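# Stand the clear bottle upright on the white plate

## Task

Place the clear bottle so it stands upright on the white plate, leave every other object undisturbed, and finish with neither gripper touching the case, the amber bottle or the clear bottle.

## Robot and tools

Robot: two arms, left_arm and right_arm, each ending in a parallel two-finger gripper. The fingers point along the gripper's own +z axis and close along its y axis. end_effector_position is the spot between the finger pads, roughly 1 cm short of the tips.

Frame: a single scene frame for everything. Origin at table-top height, halfway between the two arms' nominal bases; +x reaches out over the table, +z is up, and left_arm sits on the +y side (arm names do not match image left/right). Positions are in metres; orientations are quaternions written w first (qw, qx, qy, qz). Reported hand poses can be a few centimetres off, more at long reach. Friction and weight may leave a gripper a centimetre or so from its commanded pose in free air; that is not proof of contact.

Row layout (used by execute_actions and move): one flat list of 16 numbers covering both arms, even when only one moves: left_arm x, y, z, qw, qx, qy, qz, opening, then right_arm in the same order. x, y, z and the quaternion are an absolute target pose for that gripper in the scene frame, not an offset. Opening runs from -1 (closed) to +1 (fully open, 0.094 m). To keep an arm still, repeat its full last-reported pose and its desired opening in every row; to hold an orientation, resend the same quaternion rather than copying a drifted reading.

execute_actions, argument actions (list holding at most one item) plus optional cameras:
- Empty list [] : just returns the state, with pictures.
- {"rows": [...], "steps": n}: up to 15 rows, n from 3 to 15 control steps of 1/30 s (default 15). One row per step; the final row repeats if rows run out. Each target must lie within 0.6 m of that arm's last reported position along each of the gripper's axes, otherwise the call is rejected and nothing moves. Every step the controller clips the command to within 100 mm and 20 degrees of the measured pose, so far goals need several actions.
- {"steps": n} with no rows: a wait up to 300 steps, counted from the previous result (your thinking time counts).
The result is captured 3 steps before the action ends; those steps finish afterward. Pictures come only with an empty list or when cameras asks for them.

move, arguments: target (one 16-number row, or a list of up to 15 rows, no 0.6 m limit), speed (m/s, 0.002 to 0.5, default 0.25; rotation limited to twice that in rad/s; one value or one per target), blend (metres of corner rounding for lists, default 0), blocking (false returns after about 0.5 s while motion continues), cameras (omitted means all). Paths are straight lines, finish together, last at least 0.5 s and are cut off at 10 s. They do not avoid obstacles or the other arm. Grippers lag and can overshoot speed, especially with a nearly straight arm. Openings in the first target are sent at the start; openings in later targets are applied after all arms halt there. The result adds a "move:" line: done, off_target, moving, held or fault, and limits such as paced (pose clipped) or held (steps withheld). An arm not named is done, within 10 mm and 2 degrees. Neither done nor off_target tells you about contact.

wait: seconds from 0 to 10, optional cameras; lets the scene run and returns early when a running move ends. stop: brakes the current move (needs braking room; fingers keep moving). zoom_image: camera (cam_high, cam_low, cam_left_wrist, cam_right_wrist) and region [x0, y0, x1, y1] in pixels, top-left origin, at most 504x504, taken from that camera's latest image. finished_scene: scene (the current scene's number); ends the scene for good and reports whether the task succeeded.

Result lines: end-effector positions and quaternions, Hand target (the pose currently being driven toward), Joint positions (six joints, then the measured opening in metres), joint velocities ("within noise" means still), joint torques (include gravity; numbers 3 and 4 wrap at ±28 N m), grip_measured (opening on the command scale, up to about 1.6 mm wide when empty, about 3 mm or more narrower than a squeezed part) and grip_effort_nm (gripper motor effort, negative closing; not a pad force). MOTOR HOT warns of heating; at 100 °C an arm drops and goes limp for 30 to 60 s or more. Holding loads, stretching out or pushing into unreachable poses heats motors.

Gripping: fingers follow the commanded opening until they hit the force limit, roughly 0.05 below the reading at first touch (0.11 for round items), so there is no visible stop on contact. Close slowly on fragile items. To release, command an opening clearly above grip_measured.

Cameras (672x504 each): fixed cam_high and cam_low, plus cam_left_wrist and cam_right_wrist on the hands. Calibration (K, distortion, T_world_to_cam) is given per camera; fixed cameras may have shifted slightly, and wrist images can trail arm motion.

Joint ranges (rad): waist -2.880..2.880, shoulder 0..3.142, elbow 0..3.019 (straight 2.964), wrist pitch -1.693..1.571, wrist yaw -1.571..1.571, wrist roll -2.094..2.094.

Avoid: dropping or releasing moving objects, fast impacts, pressing targets deep past contact, collisions between the arms or grippers (the clearance check does not guard gripper against gripper), paths passing near an arm's own base (may flip shoulder posture), and anything ending on or falling off the floor. Brief external tugs on held parts or pushes on loose ones can occur; re-check before releasing.

Each tool is called after "Emit:" in YAML: its name, and indented under it one key for each argument.

## Session

Emit:
execute_actions:
  actions: []

Scene clock: 0.00 s of 4110.00 s.
left_arm: end_effector_position=(+0.8557, +0.2927, +0.3181) grip_measured=+1.000 grip_effort_nm=n/a end_effector_quat_wxyz=(+0.606, +0.311, +0.725, +0.108) | right_arm: end_effector_position=(+0.2796, -0.7614, +0.3957) grip_measured=+1.000 grip_effort_nm=n/a end_effector_quat_wxyz=(+0.666, +0.334, +0.582, -0.327)
Joint positions: left_arm=[0.126 1.962 1.694 0.006 0.352 0.673 0.094] | right_arm=[-0.877 1.101 0.693 0.509 0.083 0.056 0.094]
Joint velocities: within noise
Joint torques (N m): no reading
Motor temperatures (°C): left_arm=[29 27 30 28 30 25 29] | right_arm=[28 30 29 28 29 27 28]
Heat: left arm: hottest elbow 30 °C; right arm: hottest shoulder 30 °C.
Hand target: left_arm +0.8592, +0.2932, +0.3460; +0.621, +0.310, +0.710, +0.117 | right_arm +0.2816, -0.7639, +0.4146; +0.676, +0.329, +0.570, -0.331

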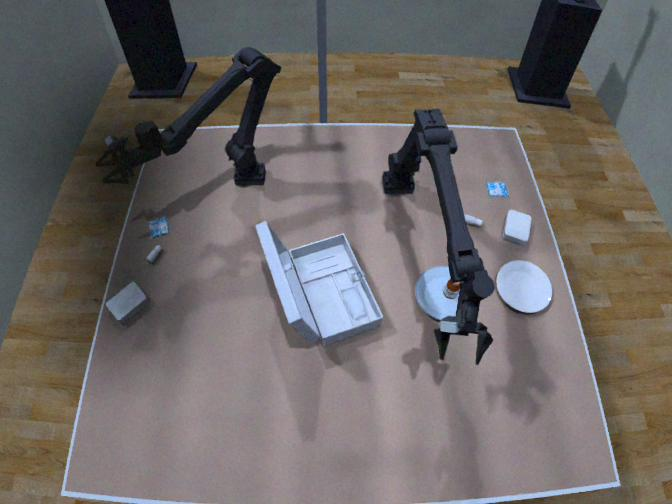

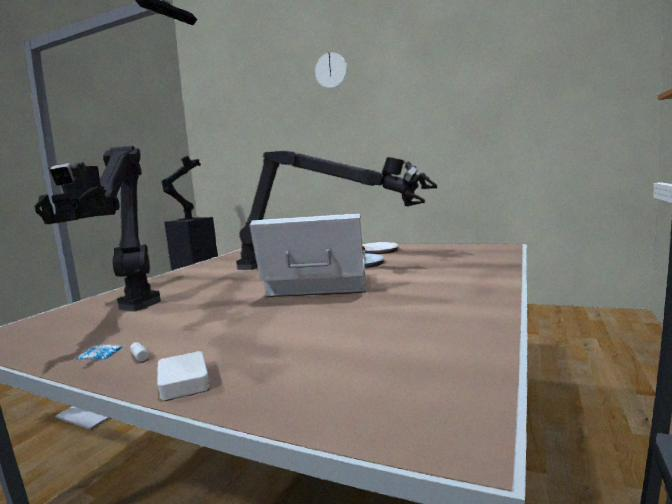

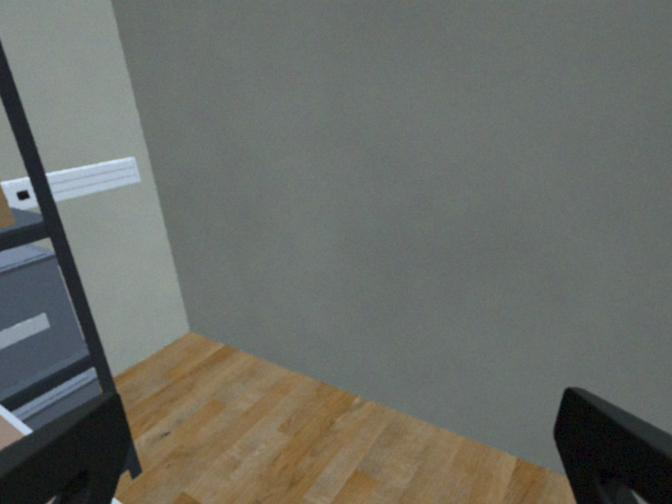

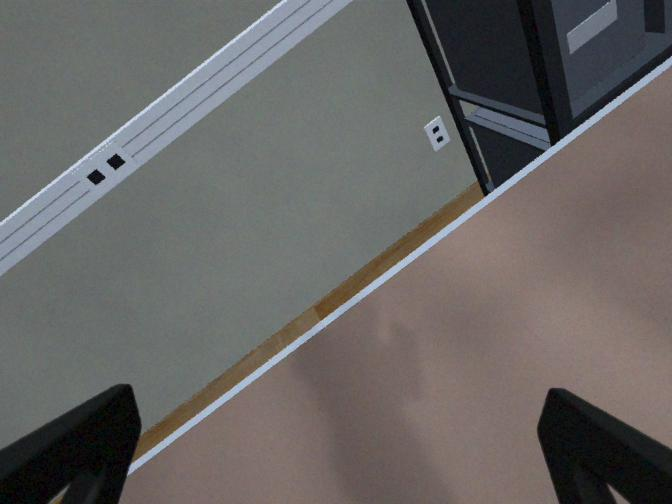

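Emit:
zoom_image:
  camera: "cam_high"
  region: [240, 210, 400, 350]

Emit:
zoom_image:
  camera: "cam_high"
  region: [400, 160, 570, 330]

Emit:
zoom_image:
  camera: "cam_high"
  region: [90, 200, 190, 330]

Scaled by 3.150 from the camera's 672x504 image, which has a finer 960x720 frame.

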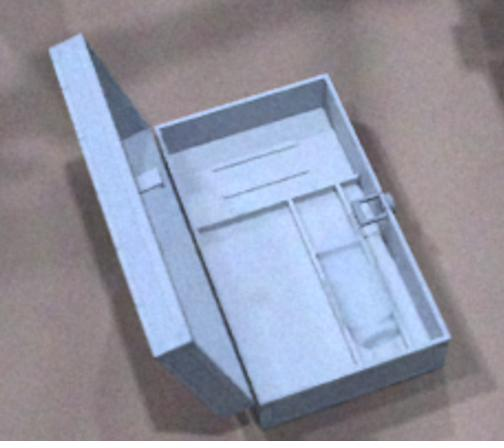

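Scaled by 2.965 from the camera's 672x504 image, which has a finer 960x720 frame.

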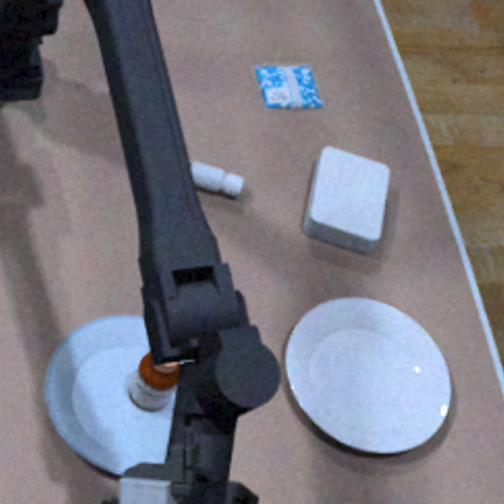

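Scaled by 3.877 from the camera's 672x504 image, which has a finer 960x720 frame.

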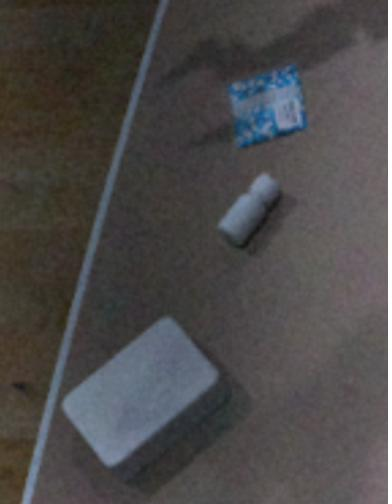

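Emit:
move:
  target:
    - [0.6,0.15,0.38,0,0,1,0,1,0.2796,-0.7614,0.3957,0.666,0.334,0.582,-0.327,1]
    - [0.58,0.08,0.32,0,0,1,0,1,0.2796,-0.7614,0.3957,0.666,0.334,0.582,-0.327,1]
  blend: 0.04

Scene clock: 5.10 s of 4110.00 s.
left_arm: end_effector_position=(+0.5805, +0.0749, +0.3158) grip_measured=+1.000 grip_effort_nm=-0.002 end_effector_quat_wxyz=(+0.019, +0.011, +1.000, -0.004) | right_arm: end_effector_position=(+0.2796, -0.7614, +0.3957) grip_measured=+1.000 grip_effort_nm=0.007 end_effector_quat_wxyz=(+0.666, +0.334, +0.582, -0.327)
Joint positions: left_arm=[-0.303 1.839 1.992 -1.684 -0.002 -0.273 0.094] | right_arm=[-0.877 1.101 0.693 0.509 0.083 0.056 0.094]
Joint velocities: within noise
Joint torques (N m): left_arm=[0.09 -20.19 8.57 0.2 0.08 -0.01] | right_arm=[0.32 -4.01 11.29 2.54 -0.08 0.04]
Motor temperatures (°C): left_arm=[29 28 31 28 30 25 29] | right_arm=[28 30 31 28 29 27 28]
Heat: left arm: hottest elbow 31 °C; right arm: hottest elbow 31 °C.
Hand target: left_arm +0.5798, +0.0800, +0.3196; +0.019, +0.000, +1.000, -0.006 | right_arm +0.2796, -0.7614, +0.3956; +0.666, +0.334, +0.582, -0.327
Off the commanded pose: left_arm 0.007 m, 3 deg | right_arm 0.000 m, 0 deg.
joint sent to its limit (left arm) — joint 4 (wrist pitch), lower limit.
Kept back: nothing.
move: off_target (left_arm)
camera_calibration:
cam_left_wrist: T_world_to_cam=[[-0.0108614, -0.999923, -0.0060631, 0.0855342], [-0.930952, 0.00789867, 0.365055, 0.465871], [-0.364979, 0.00960947, -0.930966, 0.591195], [0, 0, 0, 1]] pos_world=[0.650407, 0.0761668, 0.380833]

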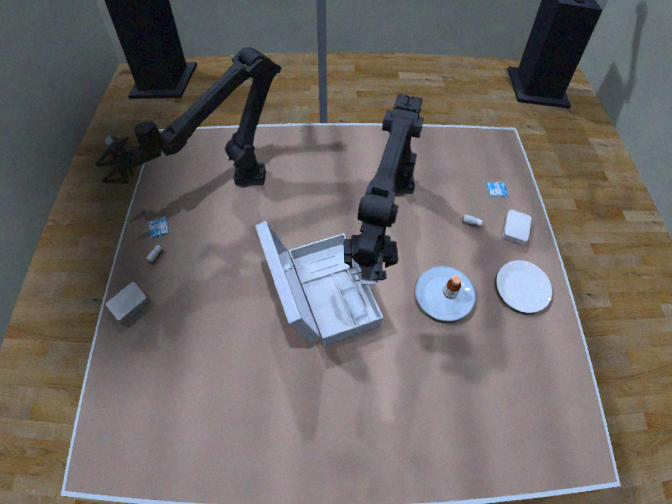

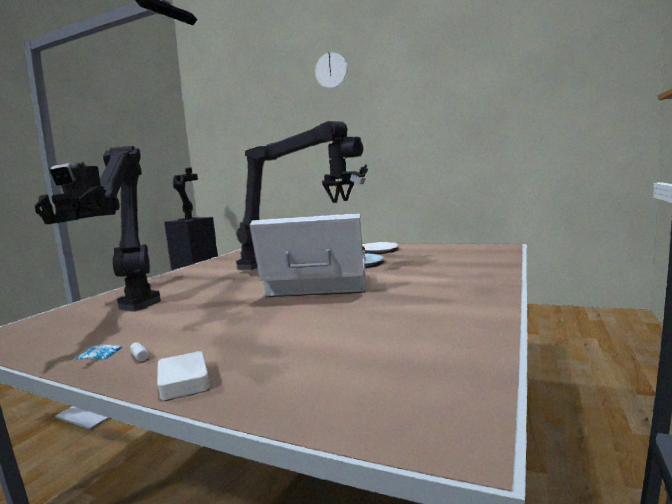

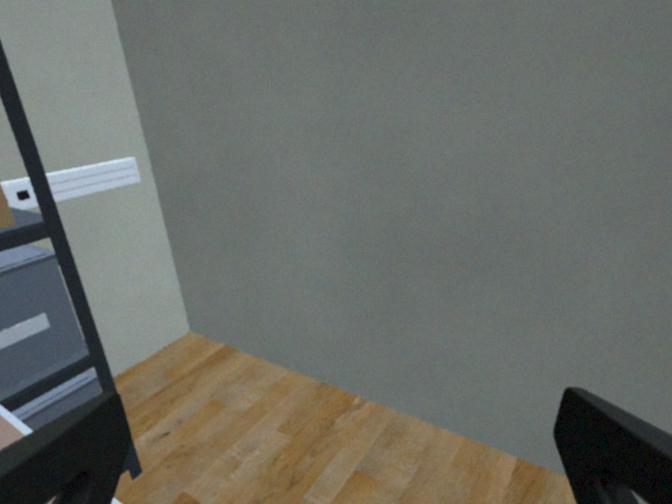

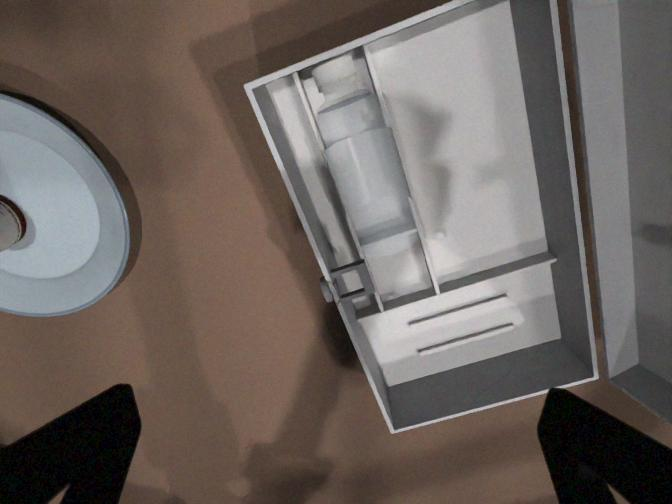

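Emit:
zoom_image:
  camera: "cam_right_wrist"
  region: [240, 30, 480, 320]

Emit:
zoom_image:
  camera: "cam_high"
  region: [250, 220, 400, 350]

Emit:
zoom_image:
  camera: "cam_high"
  region: [400, 240, 570, 340]

Scaled by 1.738 from the camera's 672x504 image, which has a finer 960x720 frame.

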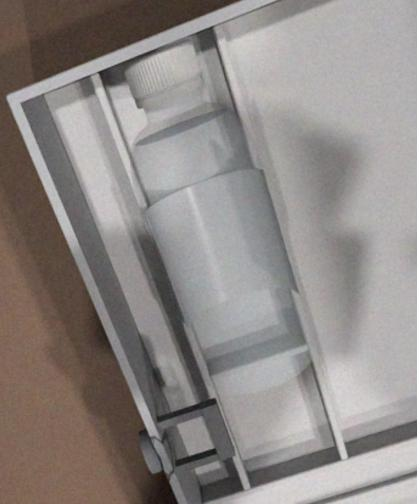

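Scaled by 3.360 from the camera's 672x504 image, which has a finer 960x720 frame.

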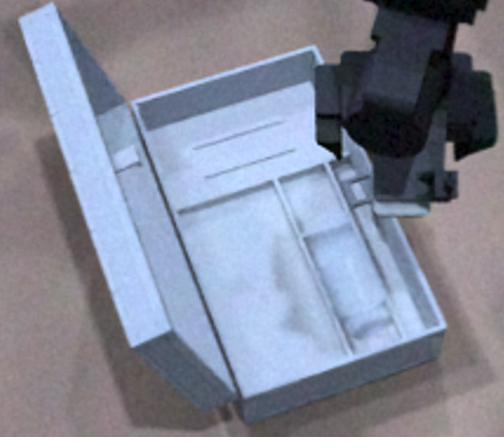

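Scaled by 2.965 from the camera's 672x504 image, which has a finer 960x720 frame.

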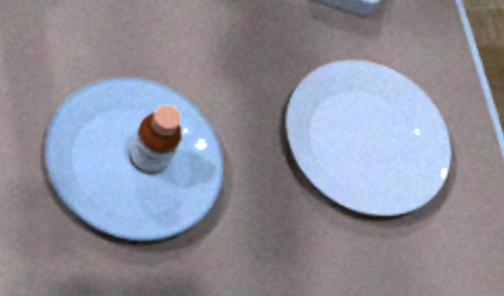

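Emit:
move:
  target: [0.585,0.05,0.17,0,-0.156,0.988,0,1,0.2796,-0.7614,0.3957,0.666,0.334,0.582,-0.327,1]

Emit:
zoom_image:
  camera: "cam_right_wrist"
  region: [100, 0, 600, 504]

Scene clock: 7.10 s of 4110.00 s.
left_arm: end_effector_position=(+0.5826, +0.0566, +0.1597) grip_measured=+1.000 grip_effort_nm=-0.007 end_effector_quat_wxyz=(-0.013, -0.153, +0.988, +0.008) | right_arm: end_effector_position=(+0.2796, -0.7614, +0.3957) grip_measured=+1.000 grip_effort_nm=0.007 end_effector_quat_wxyz=(+0.666, +0.334, +0.582, -0.327)
Joint positions: left_arm=[-0.332 1.925 1.708 -1.384 -0.002 -0.632 0.094] | right_arm=[-0.877 1.101 0.693 0.509 0.083 0.056 0.094]
Joint velocities: within noise
Joint torques (N m): left_arm=[-1.26 -21.19 8.46 0.81 0.07 0] | right_arm=[0.32 -4.07 11.28 2.54 -0.08 0.04]
Motor temperatures (°C): left_arm=[29 28 32 28 30 25 29] | right_arm=[28 30 31 28 29 27 28]
Heat: left arm: hottest elbow 32 °C; right arm: hottest elbow 31 °C.
Hand target: left_arm +0.5849, +0.0502, +0.1700; +0.000, -0.156, +0.988, +0.000 | right_arm +0.2796, -0.7614, +0.3956; +0.666, +0.334, +0.582, -0.327
Off the commanded pose: left_arm 0.012 m, 2 deg | right_arm 0.000 m, 0 deg.
Kept back: nothing.
move: off_target (left_arm)
camera_calibration:
cam_left_wrist: T_world_to_cam=[[0.312532, -0.949264, -0.0349418, -0.120327], [-0.856717, -0.29757, 0.421294, 0.490002], [-0.410317, -0.101733, -0.906251, 0.475571], [0, 0, 0, 1]] pos_world=[0.652534, 0.0799689, 0.220347]

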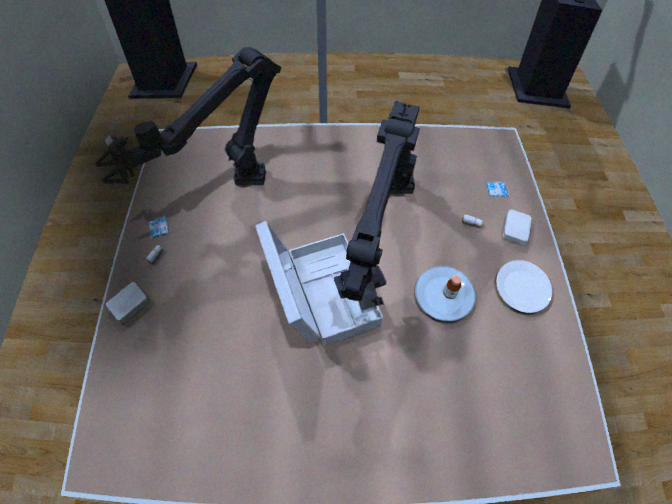

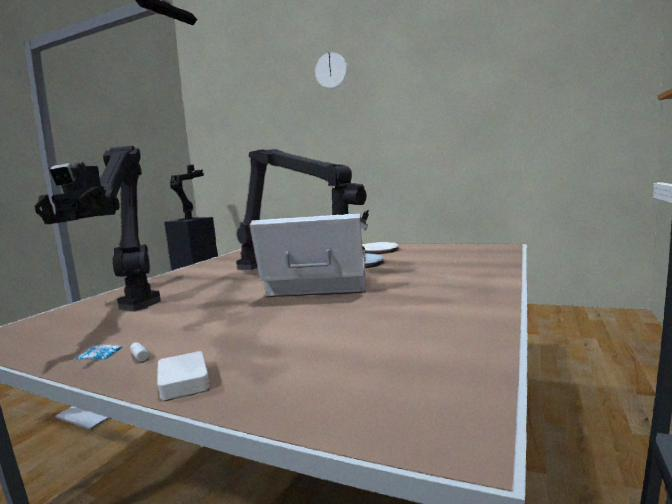

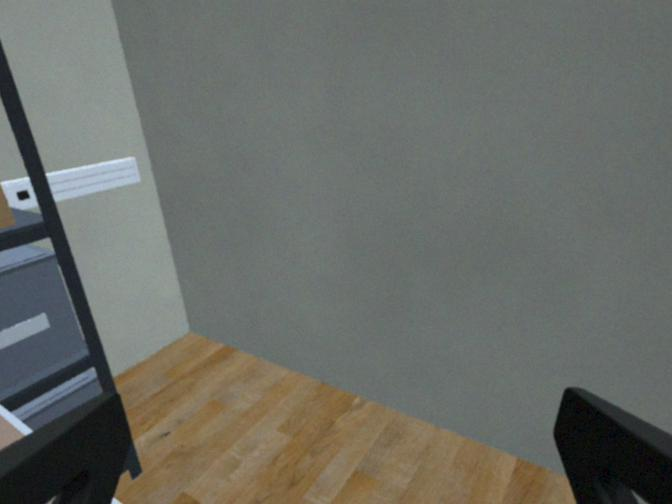

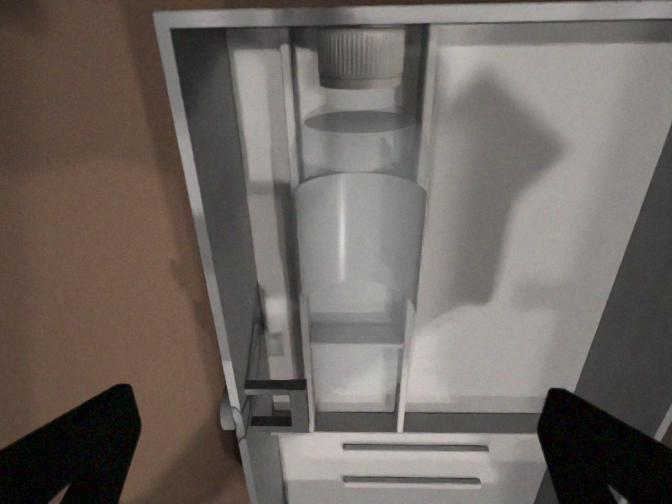

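Scaled by 1.000.

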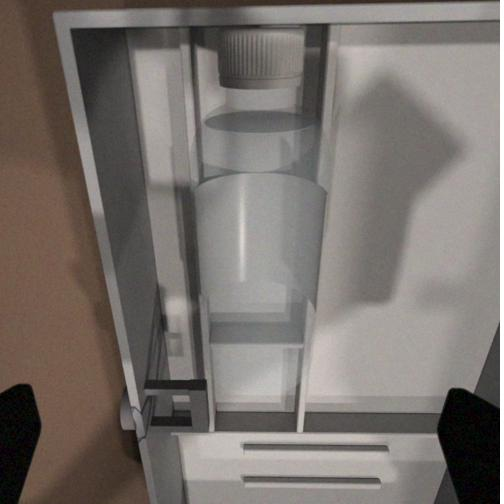

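Emit:
move:
  target:
    - [0.594,0.048,0.12,0,-0.156,0.988,0,0.45,0.2796,-0.7614,0.3957,0.666,0.334,0.582,-0.327,1]
    - [0.594,0.048,0.09,0,-0.156,0.988,0,0.45,0.2796,-0.7614,0.3957,0.666,0.334,0.582,-0.327,1]
  speed: 0.12
  cameras: ["cam_right_wrist","cam_left_wrist"]

Scene clock: 8.63 s of 4110.00 s.
left_arm: end_effector_position=(+0.5922, +0.0534, +0.0880) grip_measured=+0.453 grip_effort_nm=-0.164 end_effector_quat_wxyz=(-0.006, -0.155, +0.988, +0.004) | right_arm: end_effector_position=(+0.2796, -0.7614, +0.3957) grip_measured=+1.000 grip_effort_nm=0.012 end_effector_quat_wxyz=(+0.666, +0.334, +0.582, -0.327)
Joint positions: left_arm=[-0.332 1.997 1.625 -1.212 -0.002 -0.635 0.068] | right_arm=[-0.877 1.101 0.693 0.509 0.083 0.056 0.094]
Joint velocities: within noise
Joint torques (N m): left_arm=[-1.03 -21.19 7.87 0.75 0.07 0] | right_arm=[0.32 -4.13 11.29 2.54 -0.08 0.04]
Motor temperatures (°C): left_arm=[29 29 32 28 30 25 29] | right_arm=[28 30 31 28 29 27 28]
Heat: left arm: hottest elbow 32 °C; right arm: hottest elbow 31 °C.
Hand target: left_arm +0.5939, +0.0481, +0.0900; +0.000, -0.156, +0.988, +0.000 | right_arm +0.2796, -0.7614, +0.3956; +0.666, +0.334, +0.582, -0.327
Off the commanded pose: left_arm 0.006 m, 1 deg | right_arm 0.000 m, 0 deg.
Kept back: nothing.
move: done
camera_calibration:
cam_left_wrist: T_world_to_cam=[[0.315886, -0.948457, -0.025388, -0.131729], [-0.862132, -0.298103, 0.409711, 0.531697], [-0.396161, -0.107534, -0.911862, 0.406608], [0, 0, 0, 1]] pos_world=[0.661087, 0.0772854, 0.149584]
Images, in order (width x height): cam_left_wrist 672x504, cam_right_wrist 672x504.

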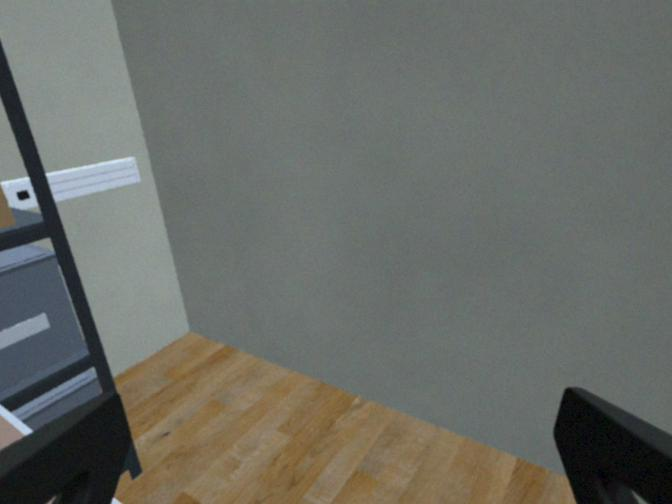

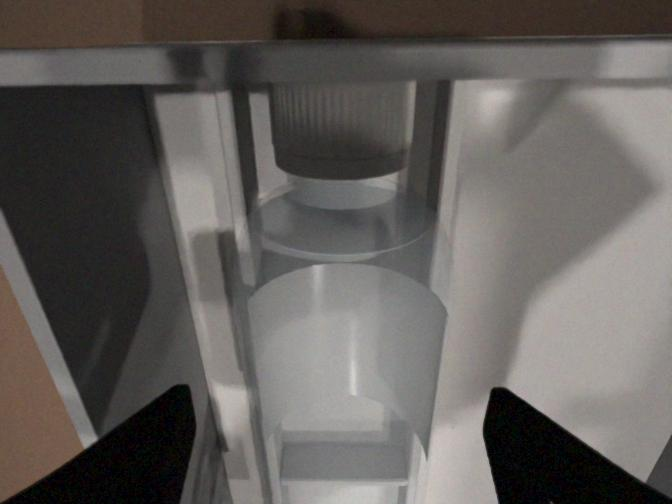

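Emit:
move:
  target: [0.596,0.049,0.050,0,-0.156,0.988,0,0.45,0.2796,-0.7614,0.3957,0.666,0.334,0.582,-0.327,1]
  speed: 0.06
  cameras: ["cam_right_wrist"]

Scene clock: 9.90 s of 4110.00 s.
left_arm: end_effector_position=(+0.5945, +0.0526, +0.0504) grip_measured=+0.453 grip_effort_nm=-0.154 end_effector_quat_wxyz=(-0.004, -0.155, +0.988, +0.003) | right_arm: end_effector_position=(+0.2796, -0.7614, +0.3957) grip_measured=+1.000 grip_effort_nm=0.007 end_effector_quat_wxyz=(+0.666, +0.334, +0.582, -0.327)
Joint positions: left_arm=[-0.332 2.041 1.588 -1.128 -0.002 -0.635 0.068] | right_arm=[-0.877 1.101 0.693 0.509 0.083 0.056 0.094]
Joint velocities: within noise
Joint torques (N m): left_arm=[-0.91 -21.25 7.47 0.88 0.06 0.03] | right_arm=[0.32 -4.01 11.28 2.54 -0.08 0.04]
Motor temperatures (°C): left_arm=[29 29 32 28 30 25 29] | right_arm=[28 30 32 28 29 27 28]
Heat: left arm: hottest elbow 32 °C; right arm: hottest elbow 32 °C.
Hand target: left_arm +0.5960, +0.0491, +0.0500; +0.000, -0.156, +0.988, +0.000 | right_arm +0.2796, -0.7614, +0.3956; +0.666, +0.334, +0.582, -0.327
Off the commanded pose: left_arm 0.004 m, 1 deg | right_arm 0.000 m, 0 deg.
Kept back: nothing.
move: done
Images, in order (width x height): cam_right_wrist 672x504.

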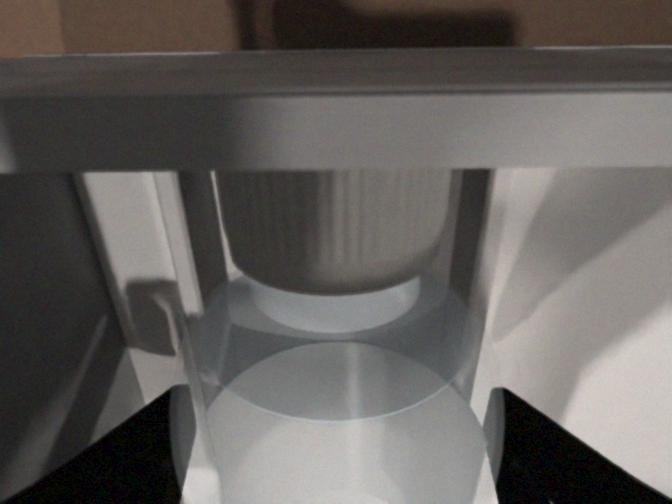

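Emit:
move:
  target:
    - [0.596,0.049,0.050,0,-0.156,0.988,0,0.12,0.2796,-0.7614,0.3957,0.666,0.334,0.582,-0.327,1]
    - [0.596,0.049,0.050,0,-0.156,0.988,0,-0.08,0.2796,-0.7614,0.3957,0.666,0.334,0.582,-0.327,1]
  cameras: ["cam_right_wrist"]

Scene clock: 12.03 s of 4110.00 s.
left_arm: end_effector_position=(+0.5943, +0.0528, +0.0503) grip_measured=+0.217 grip_effort_nm=-1.028 end_effector_quat_wxyz=(-0.004, -0.155, +0.988, +0.004) | right_arm: end_effector_position=(+0.2796, -0.7614, +0.3957) grip_measured=+1.000 grip_effort_nm=0.007 end_effector_quat_wxyz=(+0.666, +0.334, +0.582, -0.327)
Joint positions: left_arm=[-0.332 2.041 1.588 -1.128 -0.003 -0.635 0.057] | right_arm=[-0.877 1.101 0.693 0.509 0.083 0.056 0.094]
Joint velocities: within noise
Joint torques (N m): left_arm=[-0.91 -21.19 7.5 0.88 0.1 0.04] | right_arm=[0.32 -4.07 11.29 2.54 -0.08 0.04]
Motor temperatures (°C): left_arm=[29 29 32 28 30 25 29] | right_arm=[28 31 32 28 29 27 28]
Heat: left arm: hottest elbow 32 °C; right arm: hottest elbow 32 °C.
Hand target: left_arm +0.5960, +0.0491, +0.0501; +0.000, -0.156, +0.988, +0.000 | right_arm +0.2796, -0.7614, +0.3956; +0.666, +0.334, +0.582, -0.327
Off the commanded pose: left_arm 0.004 m, 1 deg | right_arm 0.000 m, 0 deg.
Kept back: nothing.
move: done
Images, in order (width x height): cam_right_wrist 672x504.

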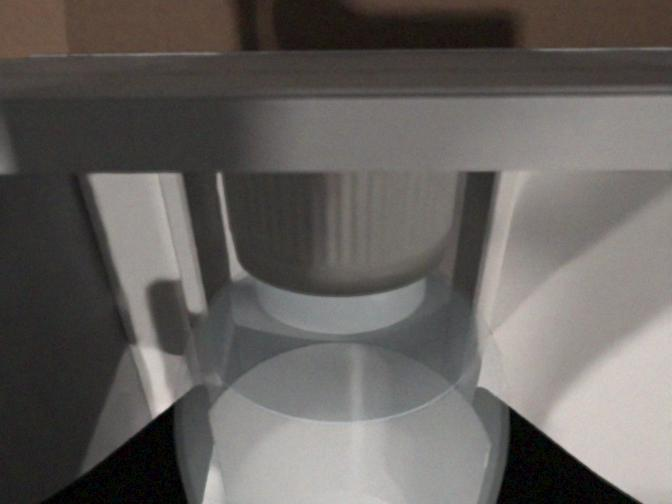

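Emit:
move:
  target: [0.596,0.05,0.085,0,-0.156,0.988,0,-0.08,0.2796,-0.7614,0.3957,0.666,0.334,0.582,-0.327,1]
  speed: 0.08
  cameras: ["cam_right_wrist","cam_low","cam_high"]

Scene clock: 12.97 s of 4110.00 s.
left_arm: end_effector_position=(+0.5919, +0.0537, +0.0508) grip_measured=+0.217 grip_effort_nm=-1.028 end_effector_quat_wxyz=(-0.009, -0.155, +0.988, +0.006) | right_arm: end_effector_position=(+0.2796, -0.7614, +0.3957) grip_measured=+1.000 grip_effort_nm=0.007 end_effector_quat_wxyz=(+0.666, +0.334, +0.582, -0.327)
Joint positions: left_arm=[-0.332 2.04 1.588 -1.14 -0.003 -0.635 0.057] | right_arm=[-0.877 1.101 0.693 0.509 0.083 0.056 0.094]
Joint velocities: within noise
Joint torques (N m): left_arm=[-0.73 -24.41 10.03 -1.78 0.1 0.05] | right_arm=[0.26 -4.07 11.28 2.54 -0.08 0.04]
Motor temperatures (°C): left_arm=[29 30 32 28 30 25 29] | right_arm=[28 31 32 28 29 27 28]
Heat: left arm: hottest elbow 32 °C; right arm: hottest elbow 32 °C.
Hand target: left_arm +0.5955, +0.0503, +0.0843; +0.000, -0.156, +0.988, +0.000 | right_arm +0.2796, -0.7614, +0.3956; +0.666, +0.334, +0.582, -0.327
Off the commanded pose: left_arm 0.035 m, 1 deg | right_arm 0.000 m, 0 deg.
Kept back: nothing.
move: off_target (left_arm)
Images, in order (width x height): cam_high 672x504, cam_low 672x504, cam_right_wrist 672x504.

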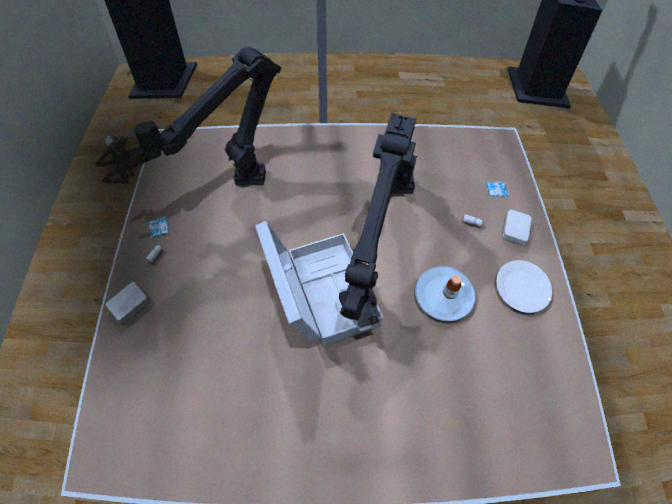

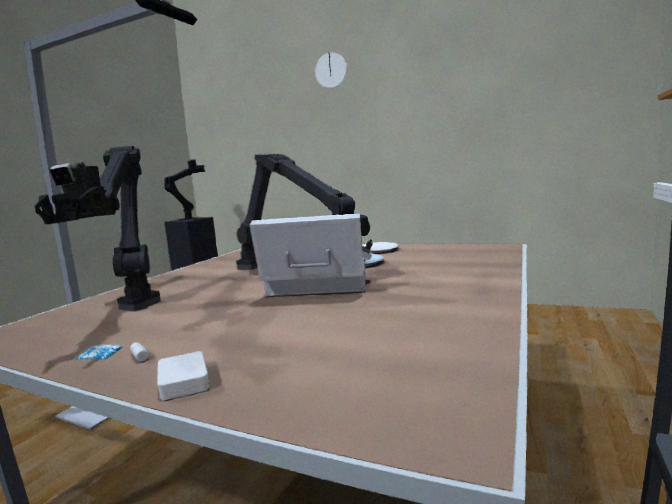

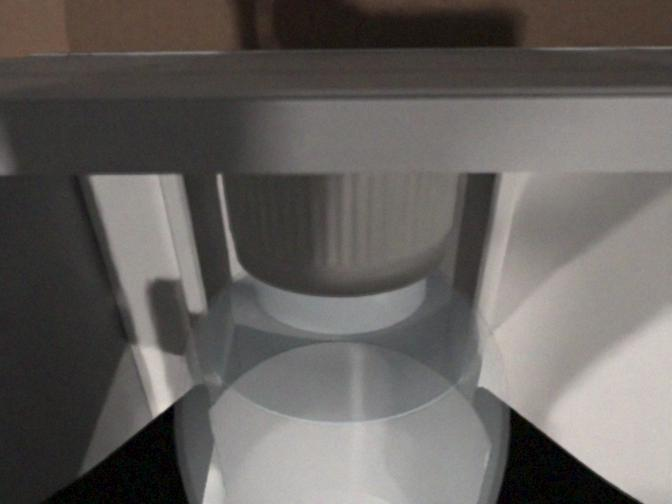

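Emit:
move:
  target:
    - [0.595,0.049,0.0502,0,-0.156,0.988,0,0.45,0.2796,-0.7614,0.3957,0.666,0.334,0.582,-0.327,1]
    - [0.596,0.049,0.062,0,-0.156,0.988,0,0.45,0.2796,-0.7614,0.3957,0.666,0.334,0.582,-0.327,1]
    - [0.596,0.049,0.062,0,-0.156,0.988,0,0.12,0.2796,-0.7614,0.3957,0.666,0.334,0.582,-0.327,1]
    - [0.596,0.049,0.062,0,-0.156,0.988,0,0,0.2796,-0.7614,0.3957,0.666,0.334,0.582,-0.327,1]
  speed: 0.08
  cameras: ["cam_right_wrist"]

Scene clock: 16.53 s of 4110.00 s.
left_arm: end_effector_position=(+0.5934, +0.0527, +0.0538) grip_measured=+0.183 grip_effort_nm=-1.033 end_effector_quat_wxyz=(-0.005, -0.156, +0.988, +0.003) | right_arm: end_effector_position=(+0.2796, -0.7614, +0.3957) grip_measured=+1.000 grip_effort_nm=0.007 end_effector_quat_wxyz=(+0.666, +0.334, +0.582, -0.327)
Joint positions: left_arm=[-0.332 2.035 1.588 -1.135 0 -0.636 0.056] | right_arm=[-0.877 1.101 0.693 0.509 0.083 0.056 0.094]
Joint velocities: within noise
Joint torques (N m): left_arm=[-0.97 -21.83 8.39 0.06 -0.03 0.04] | right_arm=[0.32 -4.01 11.3 2.52 -0.08 0.04]
Motor temperatures (°C): left_arm=[29 30 32 28 30 25 29] | right_arm=[28 31 33 28 29 27 28]
Heat: left arm: hottest elbow 32 °C; right arm: hottest elbow 33 °C.
Hand target: left_arm +0.5959, +0.0491, +0.0620; +0.000, -0.156, +0.988, +0.000 | right_arm +0.2796, -0.7614, +0.3956; +0.666, +0.334, +0.582, -0.327
Off the commanded pose: left_arm 0.009 m, 1 deg | right_arm 0.000 m, 0 deg.
Kept back: nothing.
move: done
Images, in order (width x height): cam_right_wrist 672x504.

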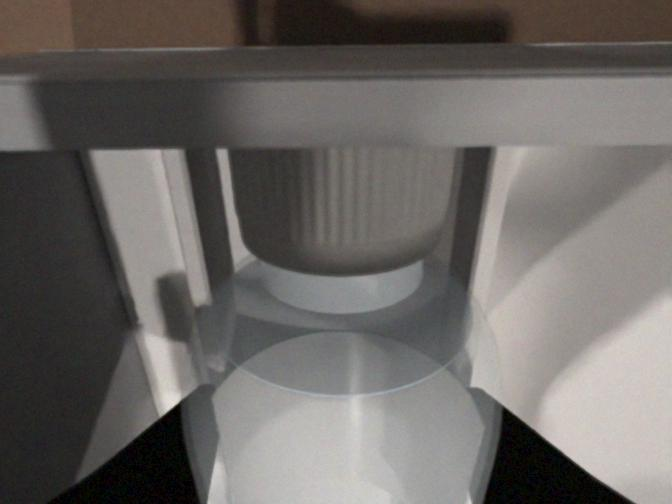

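Emit:
move:
  target: [0.596,0.049,0.13,0,-0.156,0.988,0,-0.1,0.2796,-0.7614,0.3957,0.666,0.334,0.582,-0.327,1]
  speed: 0.06
  cameras: ["cam_right_wrist","cam_high"]

Scene clock: 18.30 s of 4110.00 s.
left_arm: end_effector_position=(+0.5879, +0.0593, +0.0871) grip_measured=+0.183 grip_effort_nm=-1.028 end_effector_quat_wxyz=(-0.019, -0.160, +0.987, +0.018) | right_arm: end_effector_position=(+0.2796, -0.7614, +0.3957) grip_measured=+1.000 grip_effort_nm=0.002 end_effector_quat_wxyz=(+0.666, +0.334, +0.582, -0.327)
Joint positions: left_arm=[-0.328 2.005 1.634 -1.249 -0.014 -0.641 0.056] | right_arm=[-0.877 1.101 0.693 0.509 0.083 0.056 0.094]
Joint velocities: within noise
Joint torques (N m): left_arm=[-1.2 -25.05 11.4 -1.44 0.55 0.1] | right_arm=[0.32 -4.01 11.3 2.54 -0.08 0.04]
Motor temperatures (°C): left_arm=[29 30 33 28 30 25 29] | right_arm=[28 31 33 28 29 27 28]
Heat: left arm: hottest elbow 33 °C; right arm: hottest elbow 33 °C.
Hand target: left_arm +0.5948, +0.0496, +0.1293; +0.001, -0.156, +0.988, +0.000 | right_arm +0.2796, -0.7614, +0.3956; +0.666, +0.334, +0.582, -0.327
Off the commanded pose: left_arm 0.045 m, 3 deg | right_arm 0.000 m, 0 deg.
Kept back: nothing.
move: off_target (left_arm)
Images, in order (width x height): cam_high 672x504, cam_right_wrist 672x504.

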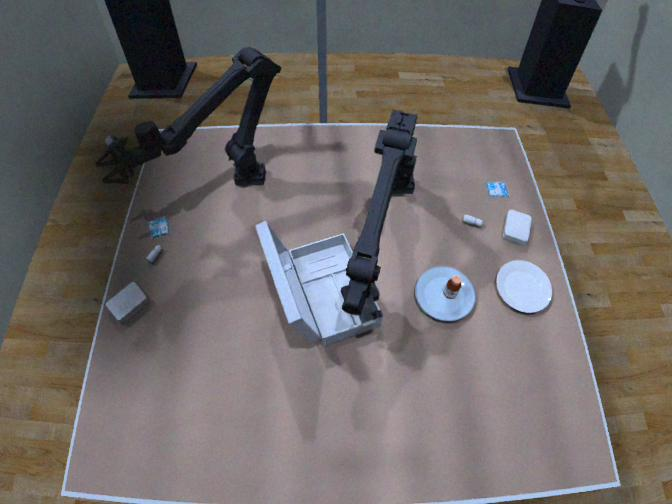

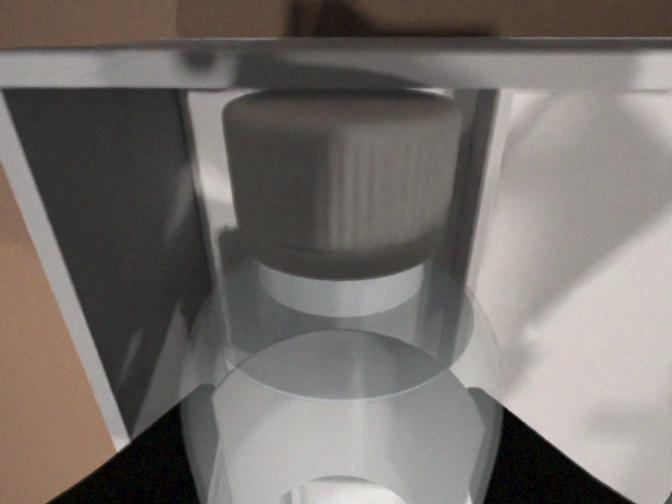

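Emit:
move:
  target:
    - [0.59,0.055,0.34,0,-0.156,0.988,0,-0.1,0.2796,-0.7614,0.3957,0.666,0.334,0.582,-0.327,1]
    - [0.5,0.35,0.36,0.4,-0.07,0.9,0.06,-0.1,0.2796,-0.7614,0.3957,0.666,0.334,0.582,-0.327,1]
    - [0.5,0.62,0.36,0.669,-0.228,0.669,0.228,-0.1,0.2796,-0.7614,0.3957,0.666,0.334,0.582,-0.327,1]
  speed: 0.25
  blend: 0.03

Scene clock: 23.40 s of 4110.00 s.
left_arm: end_effector_position=(+0.4997, +0.6150, +0.3186) grip_measured=+0.183 grip_effort_nm=-1.028 end_effector_quat_wxyz=(+0.637, -0.232, +0.702, +0.217) | right_arm: end_effector_position=(+0.2796, -0.7614, +0.3957) grip_measured=+1.000 grip_effort_nm=0.007 end_effector_quat_wxyz=(+0.666, +0.334, +0.582, -0.327)
Joint positions: left_arm=[0.674 1.412 0.862 0.456 0.034 0.012 0.056] | right_arm=[-0.877 1.101 0.693 0.509 0.083 0.056 0.094]
Joint velocities: within noise
Joint torques (N m): left_arm=[-0.09 -14.8 10.77 3.95 -0.11 -0.02] | right_arm=[0.32 -4.01 11.28 2.54 -0.08 0.04]
Motor temperatures (°C): left_arm=[29 30 34 28 30 25 29] | right_arm=[28 31 34 28 29 27 28]
Heat: left arm: hottest elbow 34 °C; right arm: hottest elbow 34 °C.
Hand target: left_arm +0.4986, +0.6189, +0.3596; +0.669, -0.228, +0.670, +0.228 | right_arm +0.2796, -0.7614, +0.3956; +0.666, +0.334, +0.582, -0.327
Off the commanded pose: left_arm 0.042 m, 5 deg | right_arm 0.000 m, 0 deg.
Kept back: nothing.
move: off_target (left_arm)
camera_calibration:
cam_left_wrist: T_world_to_cam=[[0.615812, -0.787893, 0.000240864, 0.179143], [-0.381049, -0.298093, -0.875181, 0.69386], [0.689621, 0.538856, -0.483795, -0.435832], [0, 0, 0, 1]] pos_world=[0.454635, 0.582831, 0.396356]

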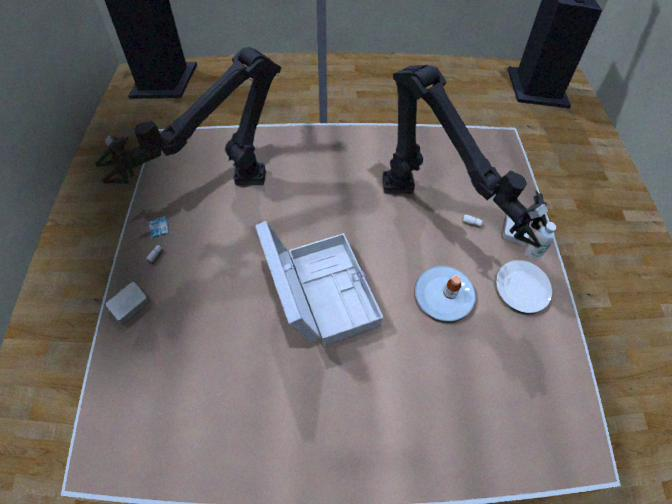

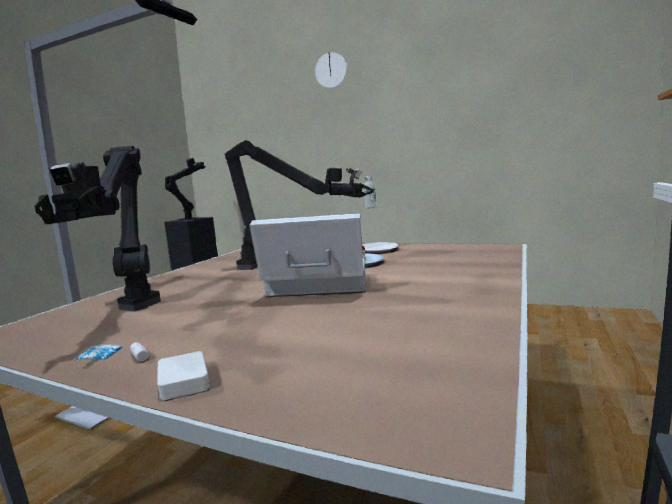

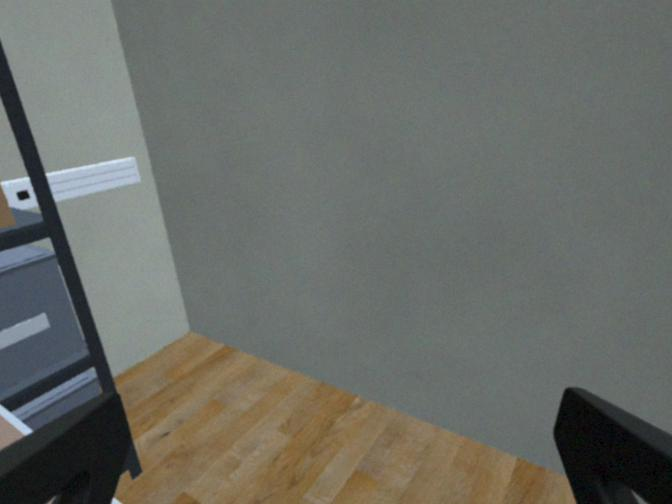

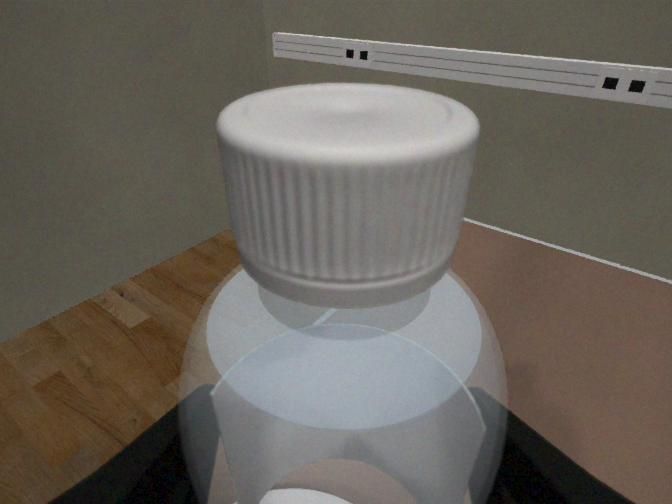

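Emit:
move:
  target:
    - [0.55,0.678,0.25,0.698,-0.218,0.64,0.237,-0.1,0.2796,-0.7614,0.3957,0.666,0.334,0.582,-0.327,1]
    - [0.55,0.678,0.17,0.698,-0.218,0.64,0.237,-0.1,0.2796,-0.7614,0.3957,0.666,0.334,0.582,-0.327,1]
  speed: 0.15
  blend: 0.02

Emit:
zoom_image:
  camera: "cam_high"
  region: [440, 190, 600, 330]

Emit:
zoom_image:
  camera: "cam_low"
  region: [300, 150, 450, 290]

Scene clock: 25.63 s of 4110.00 s.
left_arm: end_effector_position=(+0.5385, +0.6576, +0.1179) grip_measured=+0.183 grip_effort_nm=-1.043 end_effector_quat_wxyz=(+0.658, -0.227, +0.683, +0.222) | right_arm: end_effector_position=(+0.2796, -0.7614, +0.3957) grip_measured=+1.000 grip_effort_nm=0.012 end_effector_quat_wxyz=(+0.666, +0.334, +0.582, -0.327)
Joint positions: left_arm=[0.693 2.008 0.89 1.082 0.055 0.006 0.056] | right_arm=[-0.877 1.101 0.693 0.509 0.083 0.056 0.094]
Joint velocities: within noise
Joint torques (N m): left_arm=[0.38 -20.01 9.22 3.95 0.17 -0.03] | right_arm=[0.32 -4.07 11.29 2.54 -0.08 0.03]
Motor temperatures (°C): left_arm=[29 31 35 29 30 25 30] | right_arm=[28 31 34 28 29 27 28]
Heat: left arm: hottest elbow 35 °C; right arm: hottest elbow 34 °C.
Hand target: left_arm +0.5471, +0.6754, +0.1702; +0.698, -0.217, +0.640, +0.237 | right_arm +0.2796, -0.7614, +0.3956; +0.666, +0.334, +0.582, -0.327
Off the commanded pose: left_arm 0.057 m, 7 deg | right_arm 0.000 m, 0 deg.
Kept back: nothing.
move: off_target (left_arm)
camera_calibration:
cam_left_wrist: T_world_to_cam=[[0.613895, -0.789365, 0.00605889, 0.190178], [-0.33901, -0.270566, -0.901036, 0.508004], [0.712886, 0.551087, -0.433702, -0.609129], [0, 0, 0, 1]] pos_world=[0.489708, 0.623252, 0.192398]

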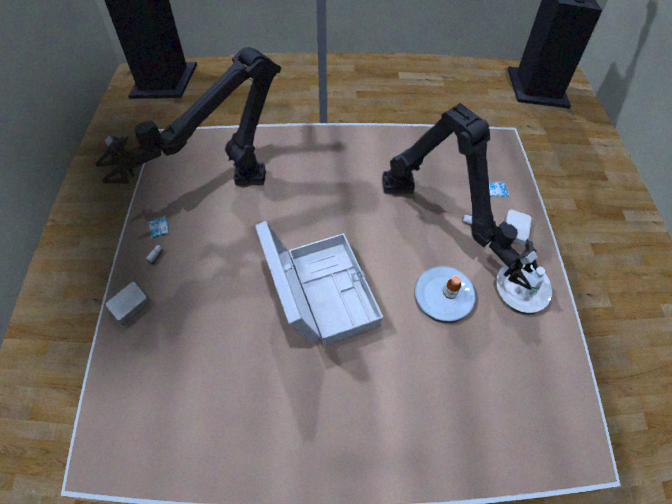

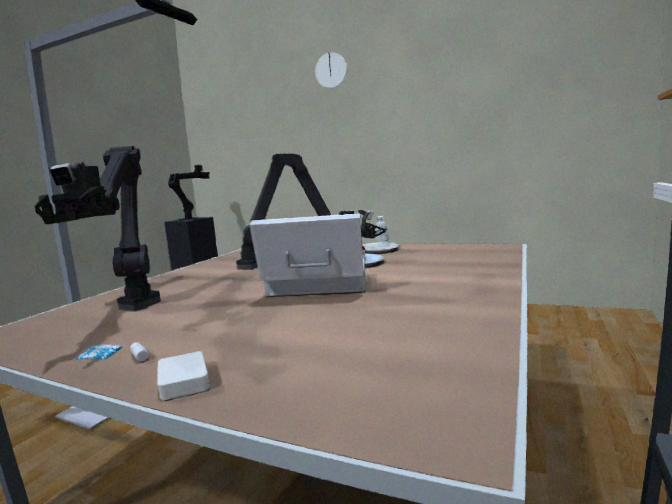

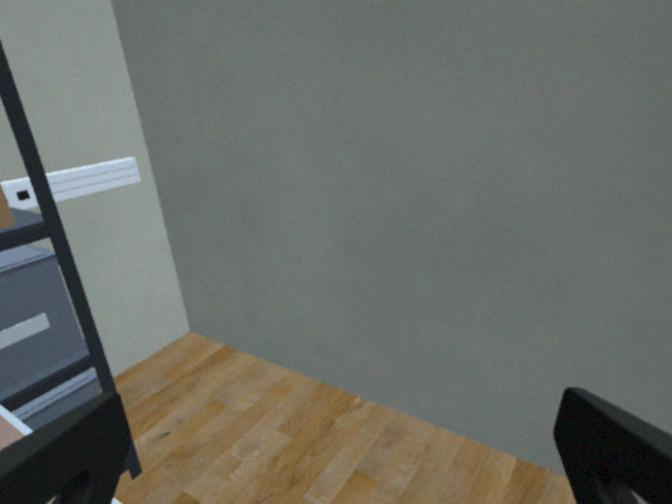

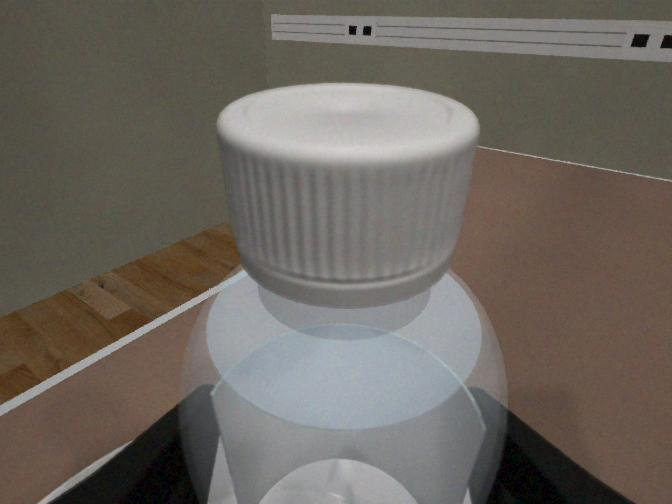

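Scaled by 3.150 from the camera's 672x504 image, which has a finer 960x720 frame.

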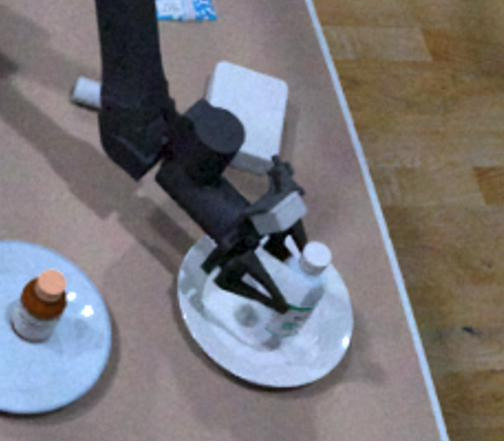

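Scaled by 3.360 from the camera's 672x504 image, which has a finer 960x720 frame.

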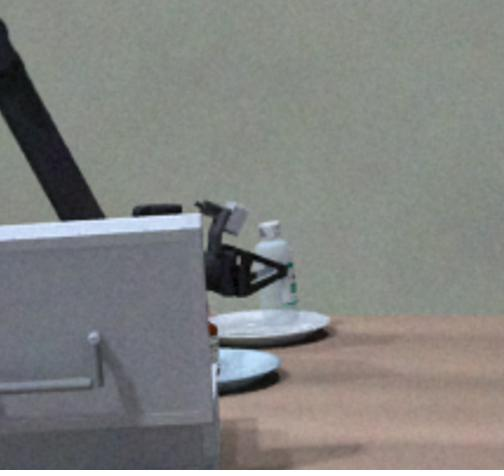

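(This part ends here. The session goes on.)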